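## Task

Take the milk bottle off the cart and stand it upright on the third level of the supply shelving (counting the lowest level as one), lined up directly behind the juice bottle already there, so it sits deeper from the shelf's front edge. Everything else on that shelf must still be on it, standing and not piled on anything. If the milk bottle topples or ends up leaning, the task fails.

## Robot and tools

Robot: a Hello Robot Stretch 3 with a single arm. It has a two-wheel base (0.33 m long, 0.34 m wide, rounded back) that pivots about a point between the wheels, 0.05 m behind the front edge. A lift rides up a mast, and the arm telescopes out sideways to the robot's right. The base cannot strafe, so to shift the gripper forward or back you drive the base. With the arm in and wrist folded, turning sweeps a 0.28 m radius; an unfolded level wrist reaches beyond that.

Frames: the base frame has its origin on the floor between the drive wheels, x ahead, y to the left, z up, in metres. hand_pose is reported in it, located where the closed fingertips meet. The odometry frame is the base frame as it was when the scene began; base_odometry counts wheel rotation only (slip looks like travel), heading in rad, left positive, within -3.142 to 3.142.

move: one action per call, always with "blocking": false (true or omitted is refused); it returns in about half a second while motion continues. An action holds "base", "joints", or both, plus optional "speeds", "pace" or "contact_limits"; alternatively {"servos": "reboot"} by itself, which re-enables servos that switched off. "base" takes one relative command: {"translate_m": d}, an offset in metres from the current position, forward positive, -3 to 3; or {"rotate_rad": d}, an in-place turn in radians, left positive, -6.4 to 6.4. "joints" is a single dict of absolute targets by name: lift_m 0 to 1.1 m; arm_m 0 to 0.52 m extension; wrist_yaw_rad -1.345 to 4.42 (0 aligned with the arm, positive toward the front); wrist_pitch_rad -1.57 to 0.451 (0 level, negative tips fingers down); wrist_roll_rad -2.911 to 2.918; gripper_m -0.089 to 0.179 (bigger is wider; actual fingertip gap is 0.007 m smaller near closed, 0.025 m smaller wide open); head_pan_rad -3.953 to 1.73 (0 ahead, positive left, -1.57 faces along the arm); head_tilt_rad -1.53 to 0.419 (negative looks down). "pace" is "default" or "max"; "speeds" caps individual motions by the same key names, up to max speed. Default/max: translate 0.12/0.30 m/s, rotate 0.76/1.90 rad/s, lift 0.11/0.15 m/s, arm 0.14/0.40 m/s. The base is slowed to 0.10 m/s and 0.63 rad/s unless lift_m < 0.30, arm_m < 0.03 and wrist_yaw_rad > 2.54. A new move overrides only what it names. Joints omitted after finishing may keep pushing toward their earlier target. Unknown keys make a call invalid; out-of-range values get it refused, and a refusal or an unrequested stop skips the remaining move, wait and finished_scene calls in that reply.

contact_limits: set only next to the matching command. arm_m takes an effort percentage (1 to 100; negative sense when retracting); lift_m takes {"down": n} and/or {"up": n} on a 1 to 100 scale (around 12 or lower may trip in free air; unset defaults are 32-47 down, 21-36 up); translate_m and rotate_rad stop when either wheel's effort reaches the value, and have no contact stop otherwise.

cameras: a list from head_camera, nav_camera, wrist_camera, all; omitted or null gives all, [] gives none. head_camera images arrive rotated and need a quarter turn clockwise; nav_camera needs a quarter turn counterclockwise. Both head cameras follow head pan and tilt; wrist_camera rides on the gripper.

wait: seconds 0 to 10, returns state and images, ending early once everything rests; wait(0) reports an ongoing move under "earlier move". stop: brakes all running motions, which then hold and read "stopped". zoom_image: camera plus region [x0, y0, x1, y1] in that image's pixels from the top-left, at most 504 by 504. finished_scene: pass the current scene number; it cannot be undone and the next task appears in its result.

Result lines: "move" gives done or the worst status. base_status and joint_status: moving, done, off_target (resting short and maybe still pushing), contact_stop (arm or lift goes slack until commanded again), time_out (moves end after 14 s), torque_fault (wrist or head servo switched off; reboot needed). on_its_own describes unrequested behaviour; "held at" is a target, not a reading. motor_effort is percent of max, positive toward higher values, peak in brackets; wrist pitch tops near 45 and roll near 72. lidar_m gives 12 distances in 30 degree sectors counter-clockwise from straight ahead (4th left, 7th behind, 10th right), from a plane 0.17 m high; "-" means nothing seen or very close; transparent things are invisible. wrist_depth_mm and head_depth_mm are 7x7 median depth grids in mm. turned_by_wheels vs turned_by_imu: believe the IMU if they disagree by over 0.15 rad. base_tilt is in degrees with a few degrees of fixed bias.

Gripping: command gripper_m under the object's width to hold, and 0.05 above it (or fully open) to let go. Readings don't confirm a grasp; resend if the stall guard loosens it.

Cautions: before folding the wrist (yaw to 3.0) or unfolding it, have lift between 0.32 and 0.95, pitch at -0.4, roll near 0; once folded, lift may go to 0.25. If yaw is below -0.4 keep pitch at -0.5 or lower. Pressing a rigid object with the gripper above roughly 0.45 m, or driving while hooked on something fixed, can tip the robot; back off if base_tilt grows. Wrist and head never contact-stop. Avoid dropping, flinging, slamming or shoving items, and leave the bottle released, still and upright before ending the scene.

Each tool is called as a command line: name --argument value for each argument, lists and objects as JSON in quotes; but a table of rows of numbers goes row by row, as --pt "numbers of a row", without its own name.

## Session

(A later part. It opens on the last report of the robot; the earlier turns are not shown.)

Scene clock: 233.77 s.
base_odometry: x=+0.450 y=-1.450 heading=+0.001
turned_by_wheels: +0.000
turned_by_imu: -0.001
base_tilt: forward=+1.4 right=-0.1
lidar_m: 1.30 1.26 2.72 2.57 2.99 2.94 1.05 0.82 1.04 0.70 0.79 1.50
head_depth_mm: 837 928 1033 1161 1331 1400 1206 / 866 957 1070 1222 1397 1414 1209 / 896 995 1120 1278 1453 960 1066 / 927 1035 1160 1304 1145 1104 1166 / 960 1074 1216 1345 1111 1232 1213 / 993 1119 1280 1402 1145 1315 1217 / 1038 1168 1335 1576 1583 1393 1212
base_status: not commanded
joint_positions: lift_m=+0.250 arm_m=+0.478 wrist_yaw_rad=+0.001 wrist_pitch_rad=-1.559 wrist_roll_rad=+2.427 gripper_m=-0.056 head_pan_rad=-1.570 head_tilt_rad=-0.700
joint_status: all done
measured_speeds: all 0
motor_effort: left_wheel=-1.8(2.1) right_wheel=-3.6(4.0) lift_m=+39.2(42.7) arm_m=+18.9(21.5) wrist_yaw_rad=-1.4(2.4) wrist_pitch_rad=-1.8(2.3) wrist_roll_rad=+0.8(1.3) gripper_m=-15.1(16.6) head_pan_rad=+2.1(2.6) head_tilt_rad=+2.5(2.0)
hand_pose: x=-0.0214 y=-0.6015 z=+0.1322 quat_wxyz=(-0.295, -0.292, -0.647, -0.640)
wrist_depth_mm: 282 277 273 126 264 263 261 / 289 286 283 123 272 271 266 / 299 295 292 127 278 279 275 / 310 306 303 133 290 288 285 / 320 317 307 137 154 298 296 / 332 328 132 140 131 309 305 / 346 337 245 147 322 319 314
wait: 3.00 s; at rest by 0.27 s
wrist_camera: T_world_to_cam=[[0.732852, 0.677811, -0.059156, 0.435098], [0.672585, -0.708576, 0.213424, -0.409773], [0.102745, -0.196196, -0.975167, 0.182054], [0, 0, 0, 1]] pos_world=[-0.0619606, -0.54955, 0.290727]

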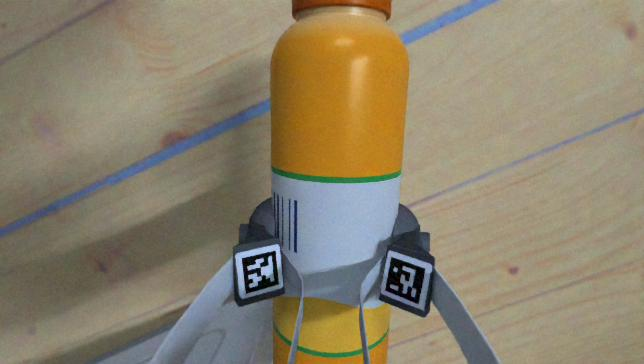

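move --joints '{"lift_m":0.7}' --speeds '{"lift_m":0.09}' --blocking false --cameras '[]'

wait --seconds 7 --cameras '[]'

move --joints '{"arm_m":0.25}' --blocking false --cameras '[]'

wait --seconds 4 --cameras '["wrist_camera"]'

move --joints '{"wrist_roll_rad":0}' --speeds '{"wrist_roll_rad":0.8}' --blocking false --cameras '[]'

wait --seconds 5 --cameras '["wrist_camera"]'

move --joints '{"wrist_pitch_rad":0.02}' --speeds '{"wrist_pitch_rad":0.5}' --blocking false --cameras '[]'

wait --seconds 5

Scene clock: 235.10 s.
move: moving
base_odometry: x=+0.450 y=-1.450 heading=+0.001
turned_by_wheels: +0.000
turned_by_imu: +0.000
base_tilt: forward=+1.3 right=+0.0
lidar_m: 1.30 1.26 2.73 2.58 3.02 2.93 1.06 0.82 1.04 0.51 0.80 1.50
head_depth_mm: 840 924 1027 1159 1330 1406 1207 / 867 958 1067 1218 1409 1404 1205 / 894 991 1118 1276 1453 942 1063 / 923 1030 1167 1302 1145 1075 1179 / 959 1073 1220 1348 1105 1231 1213 / 996 1122 1278 1398 1156 1311 1211 / 1033 1166 1347 1579 1585 1398 1221
base_status: not commanded
joint_positions: lift_m=+0.275 arm_m=+0.478 wrist_yaw_rad=+0.001 wrist_pitch_rad=-1.559 wrist_roll_rad=+2.427 gripper_m=-0.056 head_pan_rad=-1.570 head_tilt_rad=-0.700
joint_status: lift_m moving
measured_speeds: translate_m=+0.000 rotate_rad=+0.000 lift_m=+0.090 arm_m=+0.000 wrist_yaw_rad=+0.000 wrist_pitch_rad=+0.000 wrist_roll_rad=+0.000 head_pan_rad=+0.000 head_tilt_rad=+0.000
motor_effort: left_wheel=-1.8(2.0) right_wheel=-3.2(3.9) lift_m=+39.8(43.0) arm_m=+18.1(19.5) wrist_yaw_rad=-2.1(2.1) wrist_pitch_rad=-1.4(2.0) wrist_roll_rad=+0.8(1.1) gripper_m=-16.6(16.6) head_pan_rad=+1.4(2.5) head_tilt_rad=+2.5(2.8)
hand_pose: x=-0.0214 y=-0.6015 z=+0.1572 quat_wxyz=(-0.295, -0.292, -0.647, -0.640)
wrist_depth_mm: 303 298 293 126 285 283 280 / 310 308 305 123 293 293 289 / 322 319 316 128 299 302 298 / 333 329 325 133 312 313 307 / 345 342 331 137 154 324 319 / 360 356 132 140 131 333 328 / 376 365 246 148 349 342 342

Scene clock: 240.33 s.
earlier move: done
base_odometry: x=+0.450 y=-1.450 heading=+0.001
turned_by_wheels: +0.000
turned_by_imu: -0.002
base_tilt: forward=+1.4 right=-0.2
lidar_m: 1.30 1.26 2.73 2.58 3.01 2.93 1.06 0.82 1.03 0.70 0.79 1.50
head_depth_mm: 841 924 1034 1160 1325 1340 341 / 867 957 1072 1170 488 423 1155 / 895 995 1105 688 1364 1383 1208 / 926 1031 1163 757 839 1217 1203 / 956 1068 1214 1350 1119 1231 1207 / 998 1117 1277 1406 1146 1315 1221 / 1034 1167 1345 1579 1573 1385 1218
base_status: not commanded
joint_positions: lift_m=+0.700 arm_m=+0.478 wrist_yaw_rad=+0.001 wrist_pitch_rad=-1.559 wrist_roll_rad=+2.427 gripper_m=-0.056 head_pan_rad=-1.570 head_tilt_rad=-0.700
joint_status: all done
measured_speeds: all 0
motor_effort: left_wheel=-1.6(2.2) right_wheel=-3.6(4.1) lift_m=+39.1(43.6) arm_m=+17.3(19.6) wrist_yaw_rad=-1.9(2.4) wrist_pitch_rad=-1.4(2.6) wrist_roll_rad=+1.0(1.2) gripper_m=-15.0(16.7) head_pan_rad=+1.6(2.8) head_tilt_rad=+3.5(4.0)
hand_pose: x=-0.0214 y=-0.6015 z=+0.5822 quat_wxyz=(-0.295, -0.292, -0.647, -0.640)
wrist_depth_mm: 707 697 695 126 667 661 659 / 643 731 713 123 687 691 674 / 616 740 747 127 707 709 691 / 576 766 758 133 727 730 714 / 547 697 159 137 154 747 738 / 515 598 129 140 131 775 778 / 458 347 337 147 809 804 788
wait: 5.23 of 7 s (the move ended)

Scene clock: 240.83 s.
move: moving
base_odometry: x=+0.450 y=-1.450 heading=+0.001
turned_by_wheels: +0.000
turned_by_imu: +0.000
base_tilt: forward=+1.3 right=+0.0
lidar_m: 1.30 1.26 2.73 2.57 3.01 2.94 1.06 0.82 1.04 0.70 0.80 1.50
head_depth_mm: 840 921 1030 1159 1336 1339 341 / 869 961 1069 1164 482 433 1166 / 894 989 1115 671 1365 1341 1206 / 927 1031 1168 740 822 1209 1211 / 961 1076 1218 1342 1113 1231 1214 / 995 1112 1266 1400 1147 1317 1215 / 1033 1163 1338 1560 1578 1390 1220
base_status: not commanded
joint_positions: lift_m=+0.700 arm_m=+0.460 wrist_yaw_rad=+0.001 wrist_pitch_rad=-1.558 wrist_roll_rad=+2.427 gripper_m=-0.056 head_pan_rad=-1.570 head_tilt_rad=-0.700
joint_status: arm_m moving
measured_speeds: translate_m=+0.000 rotate_rad=+0.000 lift_m=+0.000 arm_m=-0.068 wrist_yaw_rad=+0.000 wrist_pitch_rad=+0.000 wrist_roll_rad=+0.000 head_pan_rad=+0.000 head_tilt_rad=+0.000
motor_effort: left_wheel=-1.5(2.2) right_wheel=-2.7(3.6) lift_m=+38.5(39.4) arm_m=-25.9(27.3) wrist_yaw_rad=-2.5(2.5) wrist_pitch_rad=-1.7(2.6) wrist_roll_rad=+0.9(1.0) gripper_m=-14.5(16.1) head_pan_rad=+1.6(2.3) head_tilt_rad=+3.5(3.7)
hand_pose: x=-0.0214 y=-0.5842 z=+0.5822 quat_wxyz=(-0.295, -0.292, -0.647, -0.639)
wrist_depth_mm: 696 700 697 126 669 664 663 / 656 719 712 123 681 685 678 / 636 742 735 128 704 709 694 / 599 765 765 133 739 727 723 / 558 708 160 137 154 762 756 / 519 615 129 141 131 774 778 / 472 358 335 147 810 797 792

Scene clock: 243.23 s.
earlier move: done
base_odometry: x=+0.450 y=-1.450 heading=+0.001
turned_by_wheels: +0.000
turned_by_imu: -0.001
base_tilt: forward=+1.4 right=-0.2
lidar_m: 1.30 1.26 2.73 2.57 3.01 2.93 1.06 0.82 1.04 0.70 0.80 1.50
head_depth_mm: 838 926 1029 1154 1333 1345 343 / 865 957 1069 1216 515 424 1141 / 896 993 1117 1266 501 536 633 / 926 1032 1163 1297 1080 583 1141 / 956 1073 1219 1346 1117 1226 1215 / 996 1113 1282 1407 1148 1320 1220 / 1033 1168 1344 1575 1583 1390 1212
base_status: not commanded
joint_positions: lift_m=+0.700 arm_m=+0.250 wrist_yaw_rad=+0.001 wrist_pitch_rad=-1.558 wrist_roll_rad=+2.427 gripper_m=-0.056 head_pan_rad=-1.570 head_tilt_rad=-0.700
joint_status: all done
measured_speeds: all 0
motor_effort: left_wheel=-1.7(2.2) right_wheel=-3.1(4.2) lift_m=+33.2(39.4) arm_m=-24.3(27.3) wrist_yaw_rad=-1.8(2.5) wrist_pitch_rad=-1.8(2.6) wrist_roll_rad=+1.0(1.2) gripper_m=-15.4(16.7) head_pan_rad=+1.0(2.5) head_tilt_rad=+3.2(3.9)
hand_pose: x=-0.0214 y=-0.3739 z=+0.5822 quat_wxyz=(-0.295, -0.292, -0.647, -0.639)
wrist_depth_mm: 713 706 697 126 528 533 657 / 739 718 722 124 542 692 680 / 756 751 736 127 698 704 695 / 777 772 767 133 726 733 722 / 783 802 160 137 154 742 749 / 725 814 129 141 131 775 778 / 681 502 532 147 822 803 795
wait: 2.40 of 4 s (the move ended)
wrist_camera: T_world_to_cam=[[0.732833, 0.677733, -0.0602799, 0.308044], [0.672605, -0.708201, 0.214603, -0.345057], [0.102753, -0.197812, -0.974839, 0.664729], [0, 0, 0, 1]] pos_world=[-0.0619606, -0.321649, 0.740623]

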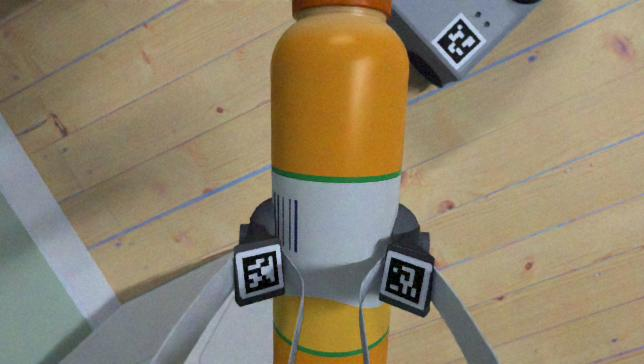

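Scene clock: 243.73 s.
move: moving
base_odometry: x=+0.450 y=-1.450 heading=+0.001
turned_by_wheels: +0.000
turned_by_imu: +0.000
base_tilt: forward=+1.3 right=-0.4
lidar_m: 1.30 1.26 2.72 2.57 3.01 2.94 1.06 0.82 1.04 0.70 0.79 1.50
head_depth_mm: 841 923 1031 1154 1328 1350 343 / 868 958 1073 1215 514 425 652 / 898 995 1118 1274 501 540 662 / 923 1029 1162 1300 1084 578 1139 / 965 1072 1217 1350 1112 1223 1212 / 992 1121 1270 1402 1152 1315 1210 / 1039 1166 1340 1573 1573 1389 1221
base_status: not commanded
joint_positions: lift_m=+0.700 arm_m=+0.250 wrist_yaw_rad=+0.001 wrist_pitch_rad=-1.558 wrist_roll_rad=+2.105 gripper_m=-0.056 head_pan_rad=-1.570 head_tilt_rad=-0.700
joint_status: wrist_roll_rad moving
measured_speeds: translate_m=+0.000 rotate_rad=+0.000 lift_m=+0.000 arm_m=+0.000 wrist_yaw_rad=+0.000 wrist_pitch_rad=+0.000 wrist_roll_rad=-0.791 head_pan_rad=+0.000 head_tilt_rad=+0.000
motor_effort: left_wheel=-1.7(2.1) right_wheel=-3.4(3.7) lift_m=+31.9(32.9) arm_m=-24.4(24.9) wrist_yaw_rad=-2.1(2.2) wrist_pitch_rad=-1.9(2.4) wrist_roll_rad=-0.4(2.3) gripper_m=-14.9(15.9) head_pan_rad=+1.5(2.4) head_tilt_rad=+3.2(3.3)
hand_pose: x=-0.0215 y=-0.3739 z=+0.5822 quat_wxyz=(-0.187, -0.185, -0.686, -0.678)
wrist_depth_mm: 715 704 690 126 527 527 512 / 735 728 712 124 547 533 669 / 743 752 739 128 705 708 703 / 773 772 767 133 738 729 723 / 727 761 159 137 154 754 742 / 551 508 129 141 131 789 774 / 383 412 641 147 810 808 787

Scene clock: 246.77 s.
earlier move: done
base_odometry: x=+0.450 y=-1.450 heading=+0.001
turned_by_wheels: +0.000
turned_by_imu: -0.001
base_tilt: forward=+1.3 right=-0.2
lidar_m: 1.30 1.26 2.73 2.58 3.02 2.93 1.06 0.82 1.04 0.70 0.79 1.50
head_depth_mm: 838 923 1030 1159 1328 1348 344 / 867 956 1074 1209 515 425 1160 / 893 990 1115 1269 502 532 1131 / 926 1031 1167 1304 1080 609 685 / 957 1074 1214 1350 1116 1238 1219 / 997 1117 1278 1407 1148 1309 1212 / 1034 1169 1340 1567 1570 1392 1213
base_status: not commanded
joint_positions: lift_m=+0.700 arm_m=+0.250 wrist_yaw_rad=+0.001 wrist_pitch_rad=-1.558 wrist_roll_rad=+0.003 gripper_m=-0.056 head_pan_rad=-1.570 head_tilt_rad=-0.700
joint_status: all done
measured_speeds: all 0
motor_effort: left_wheel=-1.7(2.4) right_wheel=-3.6(3.9) lift_m=+24.9(32.9) arm_m=-22.8(24.9) wrist_yaw_rad=-1.8(2.2) wrist_pitch_rad=-2.3(2.5) wrist_roll_rad=-0.8(2.3) gripper_m=-15.1(16.4) head_pan_rad=+1.5(2.4) head_tilt_rad=+2.2(3.5)
hand_pose: x=-0.0217 y=-0.3741 z=+0.5822 quat_wxyz=(+0.503, +0.496, -0.503, -0.498)
wrist_depth_mm: 705 692 691 126 670 676 667 / 729 717 715 124 686 688 685 / 766 742 749 128 702 709 707 / 778 767 756 133 723 726 723 / 794 788 159 138 154 752 740 / 828 837 129 140 131 783 771 / 847 840 847 147 642 801 803
wait: 3.03 of 5 s (the move ended)
wrist_camera: T_world_to_cam=[[-0.998284, -0.0300717, -0.0502478, 0.000322857], [-0.0393219, 0.98008, 0.194671, 0.282801], [0.0433928, 0.196313, -0.979581, 0.81362], [0, 0, 0, 1]] pos_world=[-0.0238627, -0.436882, 0.741969]

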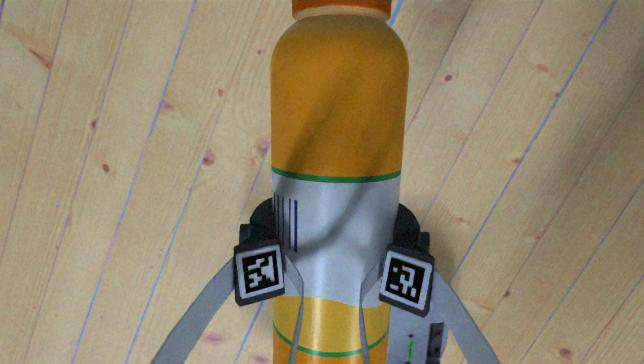

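Scene clock: 247.27 s.
move: moving
base_odometry: x=+0.450 y=-1.450 heading=+0.001
turned_by_wheels: +0.000
turned_by_imu: +0.000
base_tilt: forward=+1.4 right=-0.1
lidar_m: 1.30 1.26 2.73 2.58 3.01 2.93 1.06 0.82 1.04 0.70 0.79 1.50
head_depth_mm: 839 925 1029 1165 1325 1346 343 / 867 959 1072 1212 515 425 1160 / 893 993 1116 1267 501 552 1157 / 926 1030 1165 1290 1082 696 1162 / 960 1077 1218 1343 1114 1230 1215 / 989 1119 1273 1408 1147 1312 1217 / 1035 1172 1342 1578 1572 1395 1219
base_status: not commanded
joint_positions: lift_m=+0.700 arm_m=+0.250 wrist_yaw_rad=+0.001 wrist_pitch_rad=-1.388 wrist_roll_rad=+0.003 gripper_m=-0.056 head_pan_rad=-1.570 head_tilt_rad=-0.700
joint_status: wrist_pitch_rad moving
measured_speeds: translate_m=+0.000 rotate_rad=+0.000 lift_m=+0.000 arm_m=+0.000 wrist_yaw_rad=+0.000 wrist_pitch_rad=+0.456 wrist_roll_rad=+0.000 head_pan_rad=+0.000 head_tilt_rad=+0.000
motor_effort: left_wheel=-1.8(2.0) right_wheel=-3.5(3.5) lift_m=+23.7(24.9) arm_m=-22.0(23.0) wrist_yaw_rad=-1.7(2.1) wrist_pitch_rad=+2.2(2.2) wrist_roll_rad=-0.8(1.3) gripper_m=-14.9(16.6) head_pan_rad=+0.4(1.9) head_tilt_rad=+2.2(3.5)
hand_pose: x=-0.0216 y=-0.4178 z=+0.5824 quat_wxyz=(+0.543, +0.452, -0.544, -0.453)
wrist_depth_mm: 745 742 731 126 722 713 707 / 765 741 739 124 721 724 703 / 757 764 747 128 727 726 716 / 765 771 746 133 726 740 723 / 764 762 160 138 154 728 723 / 776 767 129 141 131 736 727 / 794 778 768 147 590 733 730

Scene clock: 250.47 s.
earlier move: off_target
base_odometry: x=+0.450 y=-1.450 heading=+0.001
turned_by_wheels: +0.000
turned_by_imu: -0.001
base_tilt: forward=+1.3 right=-0.1
lidar_m: 1.30 1.26 2.73 2.57 3.02 2.94 1.06 0.82 1.04 0.70 0.79 1.50
head_depth_mm: 838 925 1032 1161 1331 1341 344 / 865 956 1070 1218 515 426 1160 / 894 995 1117 1257 502 1348 1207 / 923 1034 1166 744 610 1205 1213 / 958 1071 1213 1348 1110 1231 1210 / 993 1116 1277 1401 1149 1316 1217 / 1032 1167 1333 1570 1576 1395 1217
base_status: not commanded
joint_positions: lift_m=+0.700 arm_m=+0.250 wrist_yaw_rad=+0.001 wrist_pitch_rad=-0.061 wrist_roll_rad=+0.003 gripper_m=-0.056 head_pan_rad=-1.570 head_tilt_rad=-0.700
joint_status: wrist_pitch_rad off_target (ended at -0.061, target +0.020)
measured_speeds: all 0
on_its_own: wrist_pitch_rad is at rest, and its effort (+14.5) is outside its rest range (-8 to +12)
motor_effort: left_wheel=-1.4(2.1) right_wheel=-3.7(4.1) lift_m=+19.4(24.9) arm_m=-21.2(23.0) wrist_yaw_rad=-1.6(2.4) wrist_pitch_rad=+14.5(15.7) wrist_roll_rad=-0.9(1.3) gripper_m=-14.2(16.6) head_pan_rad=+0.6(2.1) head_tilt_rad=+2.3(3.5)
hand_pose: x=-0.0211 y=-0.6493 z=+0.7990 quat_wxyz=(+0.706, +0.022, -0.708, -0.021)
wrist_depth_mm: 877 742 661 127 498 466 433 / 927 771 693 125 507 482 439 / 979 823 729 129 528 495 453 / - 865 763 133 552 509 463 / - 910 160 138 154 524 479 / - - 129 140 131 547 492 / - 574 553 147 614 556 512
wait: 3.20 of 5 s (the move ended)
pictures: head_camera (sideways), nav_camera (sideways), wrist_camera
head_camera: T_world_to_cam=[[0.014172, 0.602717, -0.797829, 1.05297], [0.999893, -0.011347, 0.00918923, -0.0161751], [-0.00351449, -0.797874, -0.602813, 0.742641], [0, 0, 0, 1]] pos_world=[0.00386065, -0.0422925, 1.28791]
nav_camera: T_world_to_cam=[[0.0466996, -0.609119, 0.791703, -0.987452], [-0.998075, -0.0608305, 0.0120712, 0.0393635], [0.0408069, -0.790743, -0.610787, 0.755804], [0, 0, 0, 1]] pos_world=[0.0545593, -0.00143431, 1.24293]
wrist_camera: T_world_to_cam=[[-0.998186, -0.0545126, 0.025561, -0.0729054], [-0.0392113, 0.266422, -0.963058, 0.971991], [0.0456888, -0.962314, -0.268077, -0.240653], [0, 0, 0, 1]] pos_world=[-0.023665, -0.494518, 0.873434]

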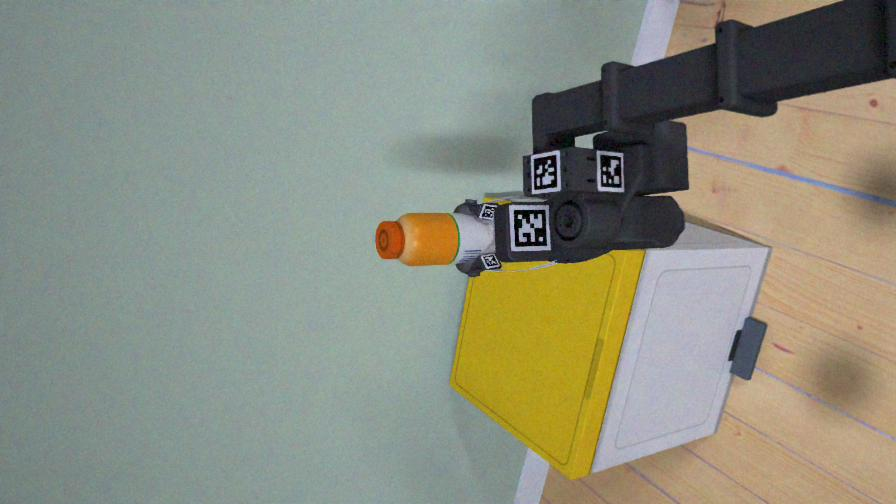

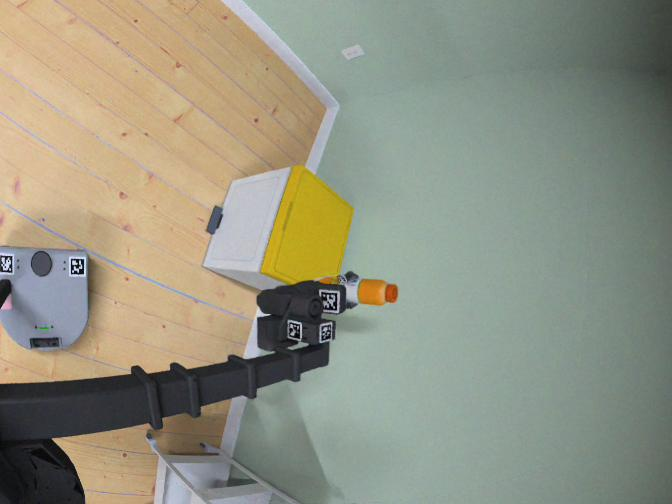

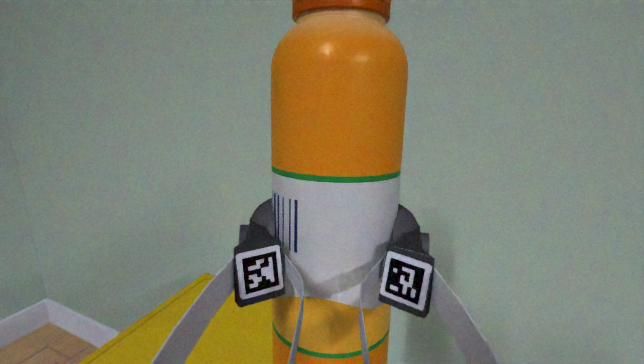

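move --joints '{"arm_m":0.0,"lift_m":0.85,"wrist_pitch_rad":0.07}' --speeds '{"lift_m":0.08}' --blocking false --cameras '[]'

wait --seconds 6 --cameras '[]'

move --base '{"rotate_rad":0.766}' --speeds '{"rotate_rad":0.5}' --blocking false --cameras '[]'

wait --seconds 6 --cameras '["wrist_camera"]'

move --base '{"translate_m":1.22}' --joints '{"lift_m":1.04}' --speeds '{"lift_m":0.05}' --blocking false --cameras '[]'

wait --seconds 10 --cameras '["wrist_camera"]'

wait --seconds 5 --cameras '["wrist_camera"]'

move --base '{"rotate_rad":0.49}' --joints '{"head_tilt_rad":-0.45}' --blocking false --cameras '[]'

wait --seconds 5

Scene clock: 251.83 s.
move: moving
base_odometry: x=+0.450 y=-1.450 heading=+0.001
turned_by_wheels: +0.000
turned_by_imu: +0.000
base_tilt: forward=+1.3 right=-0.1
lidar_m: 1.30 1.26 2.72 2.57 3.03 2.94 1.06 0.82 1.04 0.70 0.79 1.49
head_depth_mm: 841 924 1029 1163 1309 400 324 / 863 957 1073 1214 476 421 1184 / 897 993 1116 1244 476 1317 1207 / 929 1031 1144 711 580 1208 1215 / 959 1074 1223 1351 1117 1233 1211 / 994 1114 1272 1401 1155 1310 1213 / 1033 1165 1346 1567 1579 1388 1218
base_status: not commanded
joint_positions: lift_m=+0.724 arm_m=+0.232 wrist_yaw_rad=+0.001 wrist_pitch_rad=-0.012 wrist_roll_rad=+0.003 gripper_m=-0.056 head_pan_rad=-1.570 head_tilt_rad=-0.700
joint_status: lift_m moving; arm_m moving; wrist_pitch_rad moving
measured_speeds: translate_m=+0.000 rotate_rad=+0.000 lift_m=+0.080 arm_m=-0.068 wrist_yaw_rad=+0.000 wrist_pitch_rad=+0.024 wrist_roll_rad=+0.000 head_pan_rad=+0.000 head_tilt_rad=+0.000
motor_effort: left_wheel=-1.6(1.9) right_wheel=-3.2(3.8) lift_m=+41.0(42.1) arm_m=-25.4(26.7) wrist_yaw_rad=-1.8(2.2) wrist_pitch_rad=+15.1(17.4) wrist_roll_rad=-1.3(1.4) gripper_m=-15.7(16.1) head_pan_rad=+0.4(1.8) head_tilt_rad=+2.0(2.4)
hand_pose: x=-0.0211 y=-0.6332 z=+0.8358 quat_wxyz=(+0.706, +0.005, -0.708, -0.004)
wrist_depth_mm: 903 767 677 128 519 481 441 / 950 805 706 125 519 491 452 / - 838 739 129 537 507 465 / - 868 769 133 558 519 470 / - 906 160 138 155 537 486 / - 961 129 140 131 549 498 / - 641 621 147 611 551 509

Scene clock: 254.40 s.
earlier move: off_target
base_odometry: x=+0.450 y=-1.450 heading=+0.001
turned_by_wheels: +0.000
turned_by_imu: -0.001
base_tilt: forward=+1.3 right=-0.2
lidar_m: 1.30 1.26 2.73 2.57 3.03 2.93 1.06 0.82 1.04 0.70 0.79 1.50
head_depth_mm: 837 924 1030 1163 1330 1443 - / 866 958 1074 1210 1399 1444 - / 895 991 1109 1182 454 297 - / 929 1031 1141 429 455 318 1184 / 965 1071 1219 1345 1108 1231 1214 / 996 1115 1277 1410 1146 1317 1215 / 1034 1170 1342 1574 1574 1389 1221
base_status: not commanded
joint_positions: lift_m=+0.850 arm_m=+0.000 wrist_yaw_rad=+0.001 wrist_pitch_rad=-0.010 wrist_roll_rad=+0.003 gripper_m=-0.056 head_pan_rad=-1.570 head_tilt_rad=-0.700
joint_status: wrist_pitch_rad off_target (ended at -0.010, target +0.070); the others done
measured_speeds: all 0
on_its_own: wrist_pitch_rad is at rest, and its effort (+14.9) is outside its rest range (-8 to +12)
motor_effort: left_wheel=-1.8(2.1) right_wheel=-3.3(4.0) lift_m=+39.1(43.3) arm_m=-24.5(27.4) wrist_yaw_rad=-1.4(2.2) wrist_pitch_rad=+14.9(17.4) wrist_roll_rad=-1.2(1.4) gripper_m=-15.2(16.3) head_pan_rad=+0.9(1.8) head_tilt_rad=+1.7(2.5)
hand_pose: x=-0.0211 y=-0.4010 z=+0.9621 quat_wxyz=(+0.706, +0.004, -0.708, -0.003)
wrist_depth_mm: - - 926 128 717 665 606 / - - 987 125 719 683 627 / - - - 129 741 696 638 / - - - 133 771 713 644 / - - 160 138 154 742 666 / - - 129 140 131 745 674 / - - 803 146 832 751 697
wait: 2.57 of 6 s (the move ended)

Scene clock: 254.90 s.
move: moving
base_odometry: x=+0.450 y=-1.450 heading=+0.096
turned_by_wheels: +0.095
turned_by_imu: +0.097
base_tilt: forward=+1.7 right=-0.4
lidar_m: 1.26 1.63 2.73 2.58 3.12 2.93 0.93 0.82 1.04 0.70 0.85 1.50
head_depth_mm: 848 934 1039 1165 1335 1440 - / 883 975 1093 1232 1419 1447 - / 921 1022 1138 1205 453 297 - / 961 1075 1189 429 459 318 1189 / 1001 1127 1274 1384 1145 1293 1209 / 1055 1189 1364 1569 1189 1362 1220 / 1106 1260 1455 1721 1715 1416 1222
base_status: rotate_rad moving
joint_positions: lift_m=+0.850 arm_m=+0.000 wrist_yaw_rad=+0.000 wrist_pitch_rad=-0.010 wrist_roll_rad=+0.003 gripper_m=-0.056 head_pan_rad=-1.570 head_tilt_rad=-0.700
joint_status: not commanded
measured_speeds: translate_m=+0.000 rotate_rad=+0.370 lift_m=+0.000 arm_m=+0.000 wrist_yaw_rad=+0.000 wrist_pitch_rad=+0.000 wrist_roll_rad=+0.000 head_pan_rad=+0.000 head_tilt_rad=+0.000
motor_effort: left_wheel=-11.8(12.1) right_wheel=+10.4(10.5) lift_m=+38.5(39.1) arm_m=-24.8(25.3) wrist_yaw_rad=-0.7(2.0) wrist_pitch_rad=+14.8(15.6) wrist_roll_rad=-1.1(1.2) gripper_m=-15.5(16.6) head_pan_rad=+0.6(1.1) head_tilt_rad=+1.7(2.1)
hand_pose: x=-0.0214 y=-0.4010 z=+0.9621 quat_wxyz=(+0.706, +0.004, -0.708, -0.004)
wrist_depth_mm: - - - 128 731 667 606 / - - - 125 730 682 617 / - - - 129 750 698 632 / - - - 133 770 721 642 / - - 160 138 155 737 663 / - - 129 140 131 746 674 / - - 806 147 829 752 685

Scene clock: 256.87 s.
earlier move: done
base_odometry: x=+0.450 y=-1.450 heading=+0.767
turned_by_wheels: +0.670
turned_by_imu: +0.678
base_tilt: forward=+1.4 right=-0.1
lidar_m: 1.94 2.58 2.57 2.99 2.93 0.82 0.88 0.74 0.70 1.52 1.50 1.26
head_depth_mm: 1297 1393 1490 1617 1136 1146 - / 1469 1592 1738 1903 1692 1406 - / 1475 1650 1847 1913 455 297 - / 1410 1579 1733 429 457 318 1189 / 1345 1498 1669 1889 1709 1417 1211 / 1294 1425 1574 1779 1714 1417 1221 / 1246 1358 1503 1688 1728 1425 1210
base_status: done
joint_positions: lift_m=+0.850 arm_m=+0.000 wrist_yaw_rad=+0.000 wrist_pitch_rad=-0.010 wrist_roll_rad=+0.003 gripper_m=-0.056 head_pan_rad=-1.570 head_tilt_rad=-0.700
joint_status: not commanded
measured_speeds: all 0
on_its_own: wrist_pitch_rad is at rest, and its effort (+15.1) is outside its rest range (-8 to +12)
motor_effort: left_wheel=-7.2(12.3) right_wheel=+8.7(11.5) lift_m=+37.7(39.1) arm_m=-24.7(25.4) wrist_yaw_rad=-0.8(2.0) wrist_pitch_rad=+15.1(15.8) wrist_roll_rad=-1.1(1.4) gripper_m=-15.4(16.6) head_pan_rad=+0.1(1.2) head_tilt_rad=+1.6(2.1)
hand_pose: x=-0.0214 y=-0.4010 z=+0.9621 quat_wxyz=(+0.706, +0.004, -0.708, -0.004)
wrist_depth_mm: - - - 128 - - 802 / - - - 125 - - 803 / - - - 129 - - 811 / - - - 133 - - 818 / - - 160 138 155 - 824 / - - 129 141 131 - 828 / - - - 146 - - 809
wait: 1.97 of 6 s (the move ended)
wrist_camera: T_world_to_cam=[[-0.998248, -0.0519201, 0.0283881, -0.0655183], [-0.0390186, 0.216869, -0.975421, 1.05492], [0.0444875, -0.974819, -0.218514, -0.0107489], [0, 0, 0, 1]] pos_world=[-0.023764, -0.242658, 1.0285]

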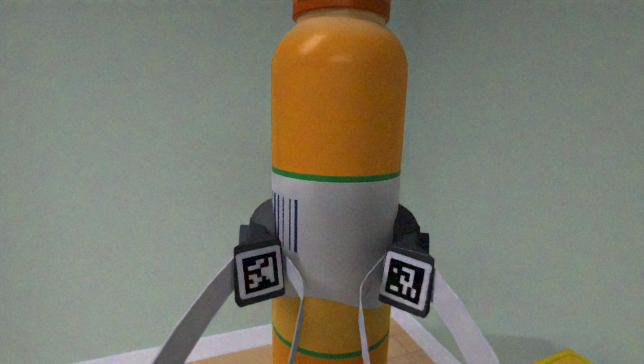

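Scene clock: 257.37 s.
move: moving
base_odometry: x=+0.461 y=-1.440 heading=+0.766
turned_by_wheels: +0.000
turned_by_imu: +0.000
base_tilt: forward=+0.9 right=-0.4
lidar_m: 1.92 2.56 2.56 2.99 2.96 0.83 0.89 0.72 0.71 1.52 1.49 1.25
head_depth_mm: 1303 1400 1506 1641 1134 1153 - / 1486 1616 1757 1915 1697 1413 - / 1473 1646 1833 466 450 291 - / 1406 1564 1700 427 449 316 1209 / 1340 1482 1654 1895 1700 1423 1212 / 1285 1423 1577 1777 1707 1419 1213 / 1241 1347 1494 1679 1728 1425 1215
base_status: translate_m moving
joint_positions: lift_m=+0.869 arm_m=+0.000 wrist_yaw_rad=+0.000 wrist_pitch_rad=-0.010 wrist_roll_rad=+0.003 gripper_m=-0.056 head_pan_rad=-1.570 head_tilt_rad=-0.700
joint_status: lift_m moving
measured_speeds: translate_m=+0.058 rotate_rad=+0.000 lift_m=+0.050 arm_m=+0.000 wrist_yaw_rad=+0.000 wrist_pitch_rad=+0.000 wrist_roll_rad=+0.000 head_pan_rad=+0.000 head_tilt_rad=+0.000
motor_effort: left_wheel=+5.0(5.0) right_wheel=+11.6(11.6) lift_m=+39.6(43.5) arm_m=-25.0(25.7) wrist_yaw_rad=-0.5(1.3) wrist_pitch_rad=+14.9(16.2) wrist_roll_rad=-1.0(1.3) gripper_m=-14.8(15.7) head_pan_rad=-0.4(1.1) head_tilt_rad=+1.2(1.8)
hand_pose: x=-0.0214 y=-0.4010 z=+0.9810 quat_wxyz=(+0.706, +0.004, -0.708, -0.004)
wrist_depth_mm: - - - 128 - - 815 / - - - 125 - - 812 / - - - 129 - - 826 / - - - 133 - - 823 / - - 159 138 154 - 823 / - - 129 141 131 - 835 / - - - 146 - - 834

Scene clock: 267.37 s.
earlier move: moving
base_odometry: x=+1.177 y=-0.751 heading=+0.766
turned_by_wheels: +0.000
turned_by_imu: -0.003
base_tilt: forward=+1.3 right=-0.1
lidar_m: 0.94 1.81 1.93 2.70 3.45 2.01 1.81 1.56 1.40 0.59 0.71 0.87
head_depth_mm: 1160 1278 - - - 1344 1205 / 1103 1200 - - - - 1205 / 302 - - - - - 1213 / 296 312 - - 1603 1390 1209 / 957 1046 1174 1324 1495 1132 1166 / 895 532 594 690 951 1142 1144 / 485 531 582 1140 981 875 1143
base_status: translate_m moving
joint_positions: lift_m=+1.040 arm_m=+0.000 wrist_yaw_rad=+0.000 wrist_pitch_rad=-0.009 wrist_roll_rad=+0.003 gripper_m=-0.056 head_pan_rad=-1.570 head_tilt_rad=-0.700
joint_status: all done
measured_speeds: translate_m=+0.100 rotate_rad=+0.000 lift_m=+0.000 arm_m=+0.000 wrist_yaw_rad=+0.000 wrist_pitch_rad=+0.000 wrist_roll_rad=+0.000 head_pan_rad=+0.000 head_tilt_rad=+0.000
motor_effort: left_wheel=+0.1(6.9) right_wheel=+12.1(13.3) lift_m=+39.2(45.2) arm_m=-24.3(25.8) wrist_yaw_rad=-0.3(1.3) wrist_pitch_rad=+15.1(16.2) wrist_roll_rad=-1.1(1.4) gripper_m=-14.9(16.8) head_pan_rad=+0.0(2.1) head_tilt_rad=-0.2(2.1)
hand_pose: x=-0.0214 y=-0.4010 z=+1.1522 quat_wxyz=(+0.706, +0.004, -0.708, -0.004)
wrist_depth_mm: 631 663 - 128 131 - - / 645 681 326 125 136 - - / 663 705 336 129 - - - / 537 355 349 133 - - - / 500 372 154 138 155 - - / 414 379 129 140 131 - - / 342 361 386 146 - - -
wait: 10.00 s; no rest
wrist_camera: T_world_to_cam=[[-0.998252, -0.0518171, 0.0284249, -0.0710317], [-0.0390191, 0.216587, -0.975483, 1.24025], [0.0443903, -0.974887, -0.21823, 0.0304086], [0, 0, 0, 1]] pos_world=[-0.0238639, -0.242658, 1.2185]

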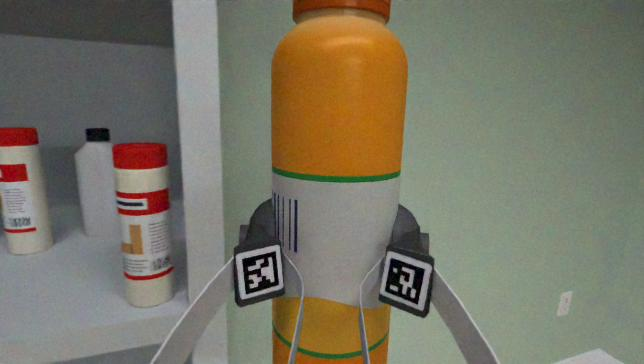

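Scene clock: 270.20 s.
earlier move: done
base_odometry: x=+1.329 y=-0.604 heading=+0.767
turned_by_wheels: +0.000
turned_by_imu: -0.001
base_tilt: forward=+1.5 right=-0.3
lidar_m: 1.54 1.61 1.72 2.03 3.55 2.26 2.02 1.75 1.28 0.58 0.67 0.73
head_depth_mm: 1053 1169 - - - 1348 1203 / 483 1102 - - - - 1211 / 302 - - - - - 1166 / 296 312 - - 984 1164 1162 / 761 850 671 1133 973 875 1141 / 793 690 674 562 1006 834 1140 / 763 634 651 542 1006 830 1099
base_status: done
joint_positions: lift_m=+1.040 arm_m=+0.000 wrist_yaw_rad=+0.000 wrist_pitch_rad=-0.009 wrist_roll_rad=+0.003 gripper_m=-0.056 head_pan_rad=-1.570 head_tilt_rad=-0.700
joint_status: all done
measured_speeds: all 0
on_its_own: wrist_pitch_rad is at rest, and its effort (+14.8) is outside its rest range (-8 to +12)
motor_effort: left_wheel=+0.3(6.9) right_wheel=+5.5(13.3) lift_m=+38.9(45.2) arm_m=-24.8(25.8) wrist_yaw_rad=-0.4(1.3) wrist_pitch_rad=+14.8(16.2) wrist_roll_rad=-0.7(1.4) gripper_m=-15.7(16.8) head_pan_rad=-0.2(2.1) head_tilt_rad=-0.8(2.1)
hand_pose: x=-0.0214 y=-0.4010 z=+1.1522 quat_wxyz=(+0.706, +0.004, -0.708, -0.004)
wrist_depth_mm: 565 609 641 128 137 - - / 579 626 656 125 134 - - / 584 635 673 129 139 - - / 399 461 529 132 149 - - / 411 478 160 138 155 - - / 416 423 129 141 131 - - / 328 330 324 146 387 - -
wait: 2.83 of 5 s (the move ended)
wrist_camera: T_world_to_cam=[[-0.998252, -0.0518171, 0.0284249, -0.0710317], [-0.0390191, 0.216587, -0.975483, 1.24025], [0.0443903, -0.974887, -0.21823, 0.0304086], [0, 0, 0, 1]] pos_world=[-0.0238639, -0.242658, 1.2185]

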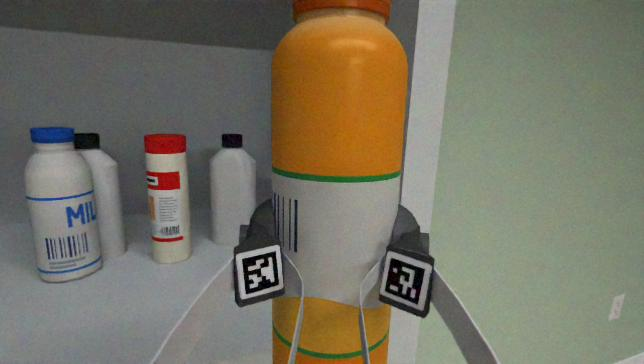

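Scene clock: 270.70 s.
move: moving
base_odometry: x=+1.329 y=-0.604 heading=+0.862
turned_by_wheels: +0.096
turned_by_imu: +0.096
base_tilt: forward=+1.5 right=-0.5
lidar_m: 1.62 1.61 1.80 2.66 3.46 2.10 1.77 1.75 0.59 0.58 0.67 0.73
head_depth_mm: 469 1053 1138 1225 - - - / 482 506 539 - - - - / 569 608 342 - - - - / 680 789 337 - - 975 834 / 742 860 898 752 580 1038 826 / 734 831 868 697 556 1041 838 / 728 808 850 719 558 1008 798
base_status: rotate_rad moving
joint_positions: lift_m=+1.040 arm_m=+0.000 wrist_yaw_rad=+0.000 wrist_pitch_rad=-0.009 wrist_roll_rad=+0.003 gripper_m=-0.056 head_pan_rad=-1.570 head_tilt_rad=-0.448
joint_status: head_tilt_rad moving
measured_speeds: translate_m=+0.000 rotate_rad=+0.370 lift_m=+0.000 arm_m=+0.000 wrist_yaw_rad=+0.000 wrist_pitch_rad=+0.000 wrist_roll_rad=+0.000 head_pan_rad=+0.000 head_tilt_rad=+0.000
motor_effort: left_wheel=-10.4(11.7) right_wheel=+12.5(13.1) lift_m=+38.8(39.1) arm_m=-23.9(24.8) wrist_yaw_rad=-0.8(0.9) wrist_pitch_rad=+15.1(15.7) wrist_roll_rad=-0.8(1.2) gripper_m=-14.7(16.2) head_pan_rad=-0.4(1.6) head_tilt_rad=+4.3(6.3)
hand_pose: x=-0.0215 y=-0.4010 z=+1.1522 quat_wxyz=(+0.706, +0.004, -0.708, -0.004)
wrist_depth_mm: 583 603 638 128 131 - - / 593 616 662 125 129 - - / 607 633 668 129 134 - - / 620 448 465 133 141 - - / 564 448 160 138 143 - - / 416 423 129 140 129 - - / 328 330 323 146 346 - -

Scene clock: 272.10 s.
earlier move: done
base_odometry: x=+1.329 y=-0.604 heading=+1.256
turned_by_wheels: +0.394
turned_by_imu: +0.399
base_tilt: forward=+1.2 right=-0.2
lidar_m: 1.61 1.70 1.96 3.43 2.88 2.03 1.75 1.32 0.58 0.67 0.73 1.49
head_depth_mm: 774 824 858 731 - - - / 772 832 863 - - - - / 763 834 343 - - - - / 755 837 337 - - 998 814 / 744 845 913 814 582 1022 836 / 734 856 922 819 581 1022 840 / 726 861 923 569 580 1045 822
base_status: done
joint_positions: lift_m=+1.040 arm_m=+0.000 wrist_yaw_rad=+0.000 wrist_pitch_rad=-0.009 wrist_roll_rad=+0.003 gripper_m=-0.056 head_pan_rad=-1.570 head_tilt_rad=-0.448
joint_status: all done
measured_speeds: all 0
on_its_own: wrist_pitch_rad is at rest, and its effort (+14.9) is outside its rest range (-8 to +12)
motor_effort: left_wheel=-7.8(11.7) right_wheel=+7.9(13.1) lift_m=+38.8(39.1) arm_m=-24.1(25.1) wrist_yaw_rad=-1.0(1.1) wrist_pitch_rad=+14.9(15.7) wrist_roll_rad=-1.2(1.2) gripper_m=-15.4(16.2) head_pan_rad=-1.8(2.1) head_tilt_rad=+3.1(6.3)
hand_pose: x=-0.0214 y=-0.4010 z=+1.1522 quat_wxyz=(+0.706, +0.004, -0.708, -0.004)
wrist_depth_mm: 550 708 676 128 621 608 - / 561 721 707 125 629 627 - / 545 749 730 129 454 642 - / 384 352 758 133 449 493 - / 386 355 160 138 155 503 - / 387 364 129 140 131 451 437 / 337 331 323 147 319 350 340
wait: 1.40 of 5 s (the move ended)
pictures: head_camera (sideways), nav_camera (sideways), wrist_camera
head_camera: T_world_to_cam=[[0.0143611, 0.384669, -0.922943, 1.2161], [0.999891, -0.00867772, 0.0119417, -0.0197604], [-0.00341542, -0.923014, -0.384752, 0.458847], [0, 0, 0, 1]] pos_world=[0.0038608, -0.0444465, 1.29917]
nav_camera: T_world_to_cam=[[0.0465526, -0.392437, 0.9186, -1.15294], [-0.998078, -0.0559311, 0.0266859, 0.0204193], [0.0409057, -0.918077, -0.394287, 0.474103], [0, 0, 0, 1]] pos_world=[0.0546591, -0.0160531, 1.24548]
wrist_camera: T_world_to_cam=[[-0.998248, -0.0519143, 0.0284025, -0.0709282], [-0.0390184, 0.216583, -0.975484, 1.24025], [0.0444901, -0.974883, -0.218229, 0.0304061], [0, 0, 0, 1]] pos_world=[-0.023764, -0.242658, 1.2185]

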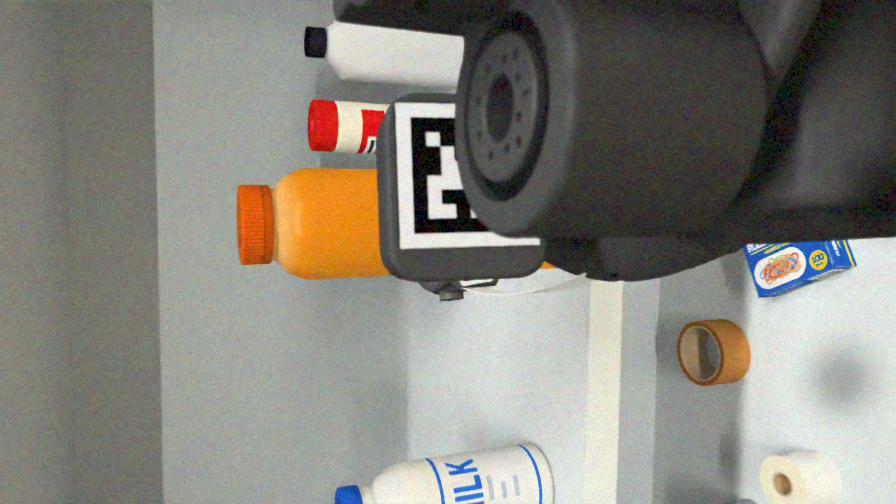

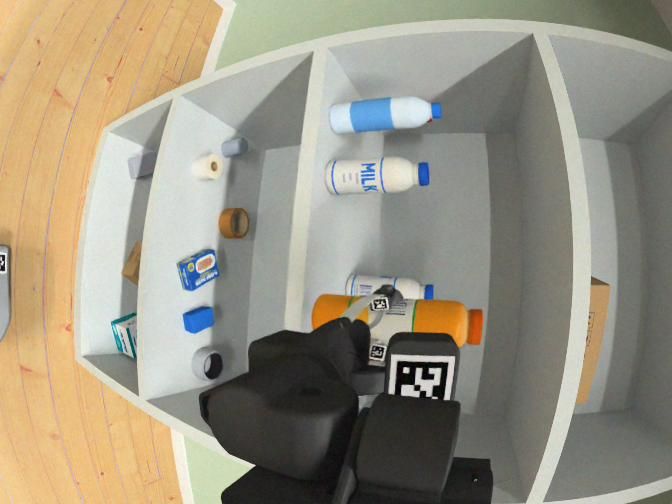

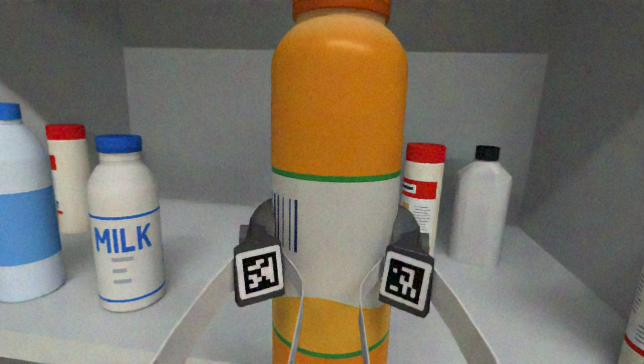

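move --joints '{"arm_m":0.185}' --speeds '{"arm_m":0.08}' --contact_limits '{"arm_m":40}' --blocking false --cameras '[]'

wait --seconds 5 --cameras '["wrist_camera","head_camera"]'

move --joints '{"lift_m":1.0}' --speeds '{"lift_m":0.03}' --contact_limits '{"lift_m":{"down":13}}' --blocking false --cameras '[]'

wait --seconds 4 --cameras '["head_camera"]'

Scene clock: 273.10 s.
move: moving
base_odometry: x=+1.329 y=-0.604 heading=+1.256
turned_by_wheels: +0.000
turned_by_imu: +0.000
base_tilt: forward=+1.2 right=-0.3
lidar_m: 1.61 1.71 1.97 3.44 2.88 2.02 1.75 1.32 0.57 0.67 0.73 1.49
head_depth_mm: 771 824 860 - - - - / 776 829 865 - - - - / 764 835 358 - - - - / 757 836 351 - - 1000 808 / 745 848 912 815 580 1020 837 / 733 854 920 818 583 1021 840 / 728 861 918 570 580 1044 826
base_status: not commanded
joint_positions: lift_m=+1.040 arm_m=+0.018 wrist_yaw_rad=+0.000 wrist_pitch_rad=-0.009 wrist_roll_rad=+0.003 gripper_m=-0.056 head_pan_rad=-1.570 head_tilt_rad=-0.448
joint_status: arm_m moving
measured_speeds: translate_m=+0.000 rotate_rad=+0.000 lift_m=+0.000 arm_m=+0.067 wrist_yaw_rad=+0.000 wrist_pitch_rad=+0.000 wrist_roll_rad=+0.000 head_pan_rad=+0.000 head_tilt_rad=+0.000
motor_effort: left_wheel=-8.2(8.4) right_wheel=+7.2(7.7) lift_m=+38.8(38.9) arm_m=+25.1(26.4) wrist_yaw_rad=-0.8(1.1) wrist_pitch_rad=+15.0(15.6) wrist_roll_rad=-0.9(1.3) gripper_m=-15.1(16.6) head_pan_rad=-1.8(2.3) head_tilt_rad=+1.6(2.3)
contact_limits: arm_m 40 (drawing in: default 43, maximum 56; extending or still: default 51, maximum 69)
hand_pose: x=-0.0214 y=-0.4186 z=+1.1522 quat_wxyz=(+0.706, +0.004, -0.708, -0.004)
wrist_depth_mm: 550 689 665 128 610 593 - / 554 709 694 125 622 614 - / 524 725 726 129 441 633 - / 366 342 742 133 434 482 - / 369 345 160 138 150 490 - / 375 348 129 141 131 451 432 / 326 333 324 147 320 349 355

Scene clock: 275.77 s.
earlier move: done
base_odometry: x=+1.329 y=-0.604 heading=+1.256
turned_by_wheels: +0.000
turned_by_imu: -0.001
base_tilt: forward=+1.2 right=-0.2
lidar_m: 1.61 1.71 1.96 3.45 2.87 2.03 1.74 1.32 0.58 0.67 0.73 1.48
head_depth_mm: 771 826 705 721 546 1018 830 / 774 829 - - 573 1032 829 / 765 835 870 290 533 1034 823 / 752 836 503 373 553 1034 813 / 744 849 912 816 580 1018 837 / 733 855 920 818 582 1017 841 / 730 861 918 570 579 1041 820
base_status: not commanded
joint_positions: lift_m=+1.040 arm_m=+0.185 wrist_yaw_rad=+0.000 wrist_pitch_rad=-0.009 wrist_roll_rad=+0.003 gripper_m=-0.056 head_pan_rad=-1.570 head_tilt_rad=-0.448
joint_status: all done
measured_speeds: all 0
on_its_own: wrist_pitch_rad is at rest, and its effort (+15.3) is outside its rest range (-8 to +12)
motor_effort: left_wheel=-8.3(8.4) right_wheel=+7.1(8.0) lift_m=+38.4(38.9) arm_m=+25.3(26.9) wrist_yaw_rad=-0.8(1.4) wrist_pitch_rad=+15.3(15.8) wrist_roll_rad=-0.8(1.3) gripper_m=-16.4(16.6) head_pan_rad=-0.9(2.3) head_tilt_rad=-2.1(2.5)
contact_limits: arm_m 40 (drawing in: default 43, maximum 56; extending or still: default 51, maximum 69)
hand_pose: x=-0.0214 y=-0.5860 z=+1.1522 quat_wxyz=(+0.706, +0.004, -0.708, -0.004)
wrist_depth_mm: 534 523 501 128 455 449 433 / 543 537 521 125 467 461 446 / 565 558 537 129 484 482 462 / 555 577 557 133 500 311 447 / 537 578 160 138 155 308 299 / 413 416 129 141 131 320 311 / 325 326 320 146 301 329 335
wait: 2.67 of 5 s (the move ended)
pictures: head_camera (sideways), wrist_camera
head_camera: T_world_to_cam=[[0.0143611, 0.384669, -0.922943, 1.2161], [0.999891, -0.00867772, 0.0119417, -0.0197604], [-0.00341542, -0.923014, -0.384752, 0.458847], [0, 0, 0, 1]] pos_world=[0.0038608, -0.0444465, 1.29917]
wrist_camera: T_world_to_cam=[[-0.998248, -0.0519081, 0.0284093, -0.0805379], [-0.0390183, 0.216466, -0.97551, 1.2803], [0.0444872, -0.974909, -0.218112, -0.150101], [0, 0, 0, 1]] pos_world=[-0.023764, -0.427658, 1.2185]

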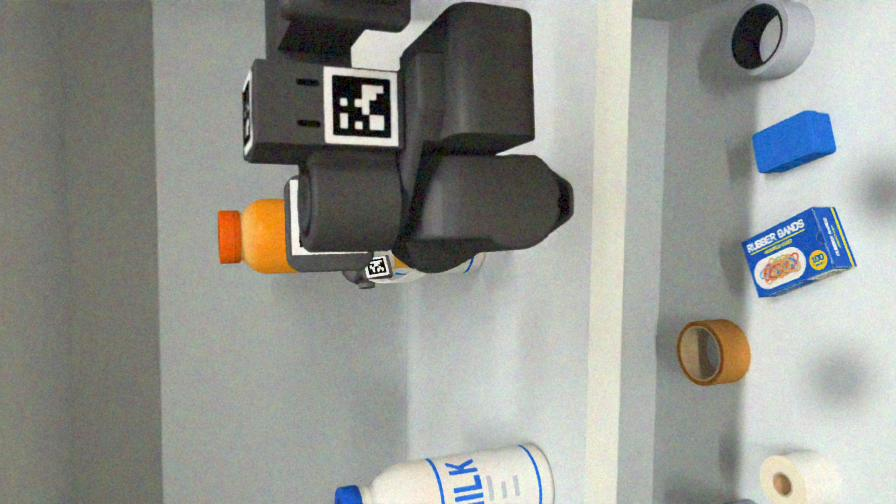

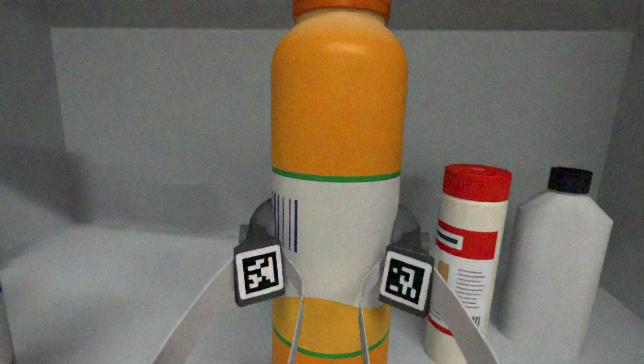

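Scene clock: 276.27 s.
move: moving
base_odometry: x=+1.329 y=-0.604 heading=+1.256
turned_by_wheels: +0.000
turned_by_imu: +0.000
base_tilt: forward=+1.4 right=-0.1
lidar_m: 1.61 1.71 1.97 3.44 2.88 2.03 1.75 1.32 0.58 0.67 0.73 1.49
head_depth_mm: 772 822 310 725 530 1017 831 / 772 828 - - 548 1032 825 / 766 837 868 291 318 1034 823 / 756 837 506 370 551 1035 813 / 745 851 912 815 581 1021 837 / 740 854 918 818 584 1019 841 / 727 861 918 569 580 1049 822
base_status: not commanded
joint_positions: lift_m=+1.027 arm_m=+0.185 wrist_yaw_rad=+0.000 wrist_pitch_rad=-0.008 wrist_roll_rad=+0.003 gripper_m=-0.056 head_pan_rad=-1.570 head_tilt_rad=-0.448
joint_status: lift_m moving
measured_speeds: translate_m=+0.000 rotate_rad=+0.000 lift_m=-0.030 arm_m=+0.000 wrist_yaw_rad=+0.000 wrist_pitch_rad=+0.000 wrist_roll_rad=+0.000 head_pan_rad=+0.000 head_tilt_rad=+0.000
motor_effort: left_wheel=-8.0(8.2) right_wheel=+6.9(7.8) lift_m=+19.7(34.3) arm_m=+25.0(26.4) wrist_yaw_rad=-0.3(1.0) wrist_pitch_rad=+14.9(15.5) wrist_roll_rad=-1.0(1.3) gripper_m=-16.0(16.1) head_pan_rad=-1.2(1.8) head_tilt_rad=-2.9(3.3)
contact_limits: arm_m 40 (drawing in: default 43, maximum 56; extending or still: default 51, maximum 69); lift_m down 13 (down: maximum 72; up: maximum 65)
hand_pose: x=-0.0214 y=-0.5860 z=+1.1397 quat_wxyz=(+0.706, +0.003, -0.708, -0.003)
wrist_depth_mm: 532 527 502 128 459 447 431 / 547 545 521 125 471 464 446 / 564 561 545 129 480 476 461 / 557 579 554 133 277 268 301 / 523 545 160 138 154 308 299 / 390 401 129 140 131 321 312 / 310 316 305 147 299 323 322

Scene clock: 277.53 s.
earlier move: done
base_odometry: x=+1.329 y=-0.604 heading=+1.256
turned_by_wheels: +0.000
turned_by_imu: +0.000
base_tilt: forward=+1.4 right=-0.2
lidar_m: 1.62 1.71 1.96 3.44 2.88 2.02 1.75 1.32 0.57 0.67 0.73 1.49
head_depth_mm: 770 822 855 320 545 1020 827 / 775 832 869 285 284 1029 830 / 771 837 875 290 308 1036 826 / 763 840 519 373 535 1034 815 / 753 847 912 811 578 1022 834 / 743 856 920 816 581 1021 842 / 733 861 919 570 581 1041 821
base_status: not commanded
joint_positions: lift_m=+1.000 arm_m=+0.185 wrist_yaw_rad=+0.000 wrist_pitch_rad=-0.008 wrist_roll_rad=+0.003 gripper_m=-0.056 head_pan_rad=-1.570 head_tilt_rad=-0.449
joint_status: all done
measured_speeds: all 0
on_its_own: wrist_pitch_rad is at rest, and its effort (+14.6) is outside its rest range (-8 to +12)
motor_effort: left_wheel=-7.9(8.3) right_wheel=+7.3(7.8) lift_m=+20.3(34.3) arm_m=+25.3(26.4) wrist_yaw_rad=-0.4(1.5) wrist_pitch_rad=+14.6(15.5) wrist_roll_rad=-0.9(1.3) gripper_m=-15.5(16.1) head_pan_rad=-0.5(2.0) head_tilt_rad=-4.7(4.8)
contact_limits: arm_m 40 (drawing in: default 43, maximum 56; extending or still: default 51, maximum 69); lift_m down 13 (down: maximum 72; up: maximum 65)
hand_pose: x=-0.0214 y=-0.5860 z=+1.1125 quat_wxyz=(+0.706, +0.003, -0.708, -0.003)
wrist_depth_mm: 534 520 501 128 459 451 433 / 542 541 520 126 469 462 446 / 563 556 537 130 275 466 450 / 574 580 559 133 278 267 290 / 466 472 160 138 154 309 298 / 340 348 129 140 131 321 315 / 269 272 265 146 260 289 293
wait: 1.27 of 4 s (the move ended)
pictures: head_camera (sideways)
head_camera: T_world_to_cam=[[0.0143576, 0.385869, -0.922442, 1.21551], [0.999891, -0.00869188, 0.0119272, -0.0197422], [-0.00341542, -0.922513, -0.385952, 0.46043], [0, 0, 0, 1]] pos_world=[0.0038608, -0.0444453, 1.29917]

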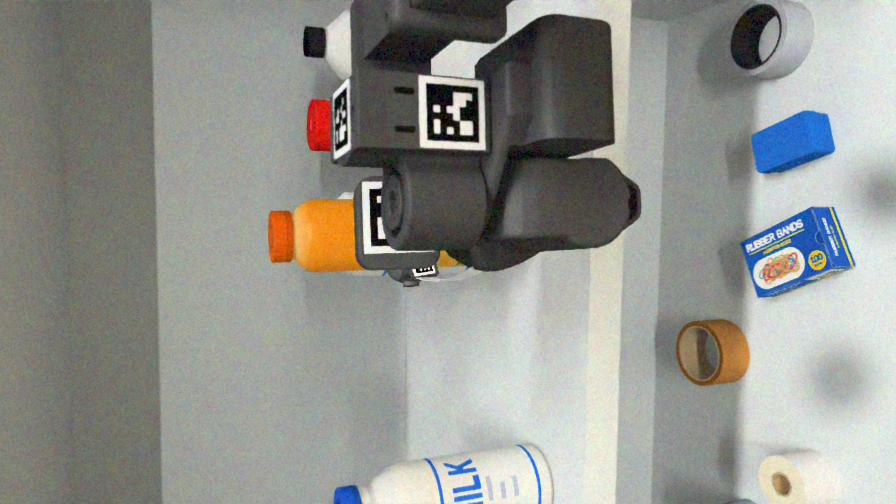

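Continue lowering in small steps until pitch moves.

move --joints '{"lift_m":0.975}' --speeds '{"lift_m":0.03}' --contact_limits '{"lift_m":{"down":13}}' --blocking false --cameras '[]'

wait --seconds 3 --cameras '["wrist_camera"]'

Scene clock: 278.37 s.
move: moving
base_odometry: x=+1.329 y=-0.604 heading=+1.256
turned_by_wheels: +0.000
turned_by_imu: +0.000
base_tilt: forward=+1.4 right=-0.1
lidar_m: 1.61 1.71 1.96 3.45 2.89 2.02 1.75 1.32 0.58 0.67 0.73 1.49
head_depth_mm: 771 823 857 313 295 1018 827 / 776 828 866 286 282 1027 829 / 780 836 878 292 308 1028 826 / 768 844 537 375 534 1032 810 / 761 846 913 811 578 1018 835 / 748 855 922 815 581 1019 839 / 739 860 917 570 581 1042 819
base_status: not commanded
joint_positions: lift_m=+0.987 arm_m=+0.185 wrist_yaw_rad=+0.000 wrist_pitch_rad=-0.008 wrist_roll_rad=+0.003 gripper_m=-0.056 head_pan_rad=-1.570 head_tilt_rad=-0.450
joint_status: lift_m moving
measured_speeds: translate_m=+0.000 rotate_rad=+0.000 lift_m=-0.030 arm_m=+0.000 wrist_yaw_rad=+0.000 wrist_pitch_rad=+0.000 wrist_roll_rad=+0.000 head_pan_rad=+0.000 head_tilt_rad=+0.000
motor_effort: left_wheel=-8.0(8.2) right_wheel=+7.4(8.1) lift_m=+20.2(22.0) arm_m=+24.3(25.9) wrist_yaw_rad=-0.9(1.1) wrist_pitch_rad=+14.7(15.1) wrist_roll_rad=-0.7(1.1) gripper_m=-15.3(15.8) head_pan_rad=-1.0(1.9) head_tilt_rad=-3.7(4.6)
contact_limits: arm_m 40 (drawing in: default 43, maximum 56; extending or still: default 51, maximum 69); lift_m down 13 (down: maximum 72; up: maximum 65)
hand_pose: x=-0.0214 y=-0.5860 z=+1.0997 quat_wxyz=(+0.706, +0.003, -0.708, -0.003)
wrist_depth_mm: 535 522 502 128 462 447 434 / 543 539 526 125 468 458 445 / 561 563 540 129 275 262 302 / 552 576 560 133 277 269 289 / 438 445 160 138 155 309 297 / 320 327 129 141 131 313 317 / 253 254 249 147 246 271 275

Scene clock: 279.13 s.
earlier move: done
base_odometry: x=+1.329 y=-0.604 heading=+1.256
turned_by_wheels: +0.000
turned_by_imu: +0.000
base_tilt: forward=+1.4 right=-0.2
lidar_m: 1.61 1.71 1.96 3.44 2.88 2.02 1.75 1.32 0.58 0.67 0.74 1.49
head_depth_mm: 772 821 858 317 305 993 831 / 776 830 867 289 285 990 831 / 778 835 881 299 310 997 827 / 770 843 547 383 405 1001 813 / 757 848 914 809 578 1022 834 / 748 856 917 816 580 1026 838 / 741 864 920 571 581 1044 820
base_status: not commanded
joint_positions: lift_m=+0.975 arm_m=+0.185 wrist_yaw_rad=+0.000 wrist_pitch_rad=-0.008 wrist_roll_rad=+0.003 gripper_m=-0.056 head_pan_rad=-1.570 head_tilt_rad=-0.450
joint_status: all done
measured_speeds: all 0
on_its_own: wrist_pitch_rad is at rest, and its effort (+14.4) is outside its rest range (-8 to +12)
motor_effort: left_wheel=-7.7(8.2) right_wheel=+7.9(8.1) lift_m=+20.1(24.8) arm_m=+24.7(25.9) wrist_yaw_rad=-0.1(1.1) wrist_pitch_rad=+14.4(15.4) wrist_roll_rad=-0.9(1.3) gripper_m=-15.8(16.1) head_pan_rad=-2.2(2.5) head_tilt_rad=-3.8(4.8)
contact_limits: arm_m 40 (drawing in: default 43, maximum 56; extending or still: default 51, maximum 69); lift_m down 13 (down: maximum 72; up: maximum 65)
hand_pose: x=-0.0214 y=-0.5860 z=+1.0875 quat_wxyz=(+0.706, +0.003, -0.708, -0.003)
wrist_depth_mm: 534 526 500 128 457 449 432 / 546 540 524 125 468 454 445 / 565 557 542 130 275 262 289 / 554 572 556 133 279 268 289 / 403 412 160 138 155 307 299 / 295 301 129 141 131 291 309 / 234 236 229 146 227 250 254
wait: 0.77 of 3 s (the move ended)
wrist_camera: T_world_to_cam=[[-0.998248, -0.0518803, 0.0284629, -0.0787389], [-0.0390192, 0.215471, -0.97573, 1.2168], [0.0444883, -0.975131, -0.217118, -0.1654], [0, 0, 0, 1]] pos_world=[-0.023764, -0.427557, 1.1536]

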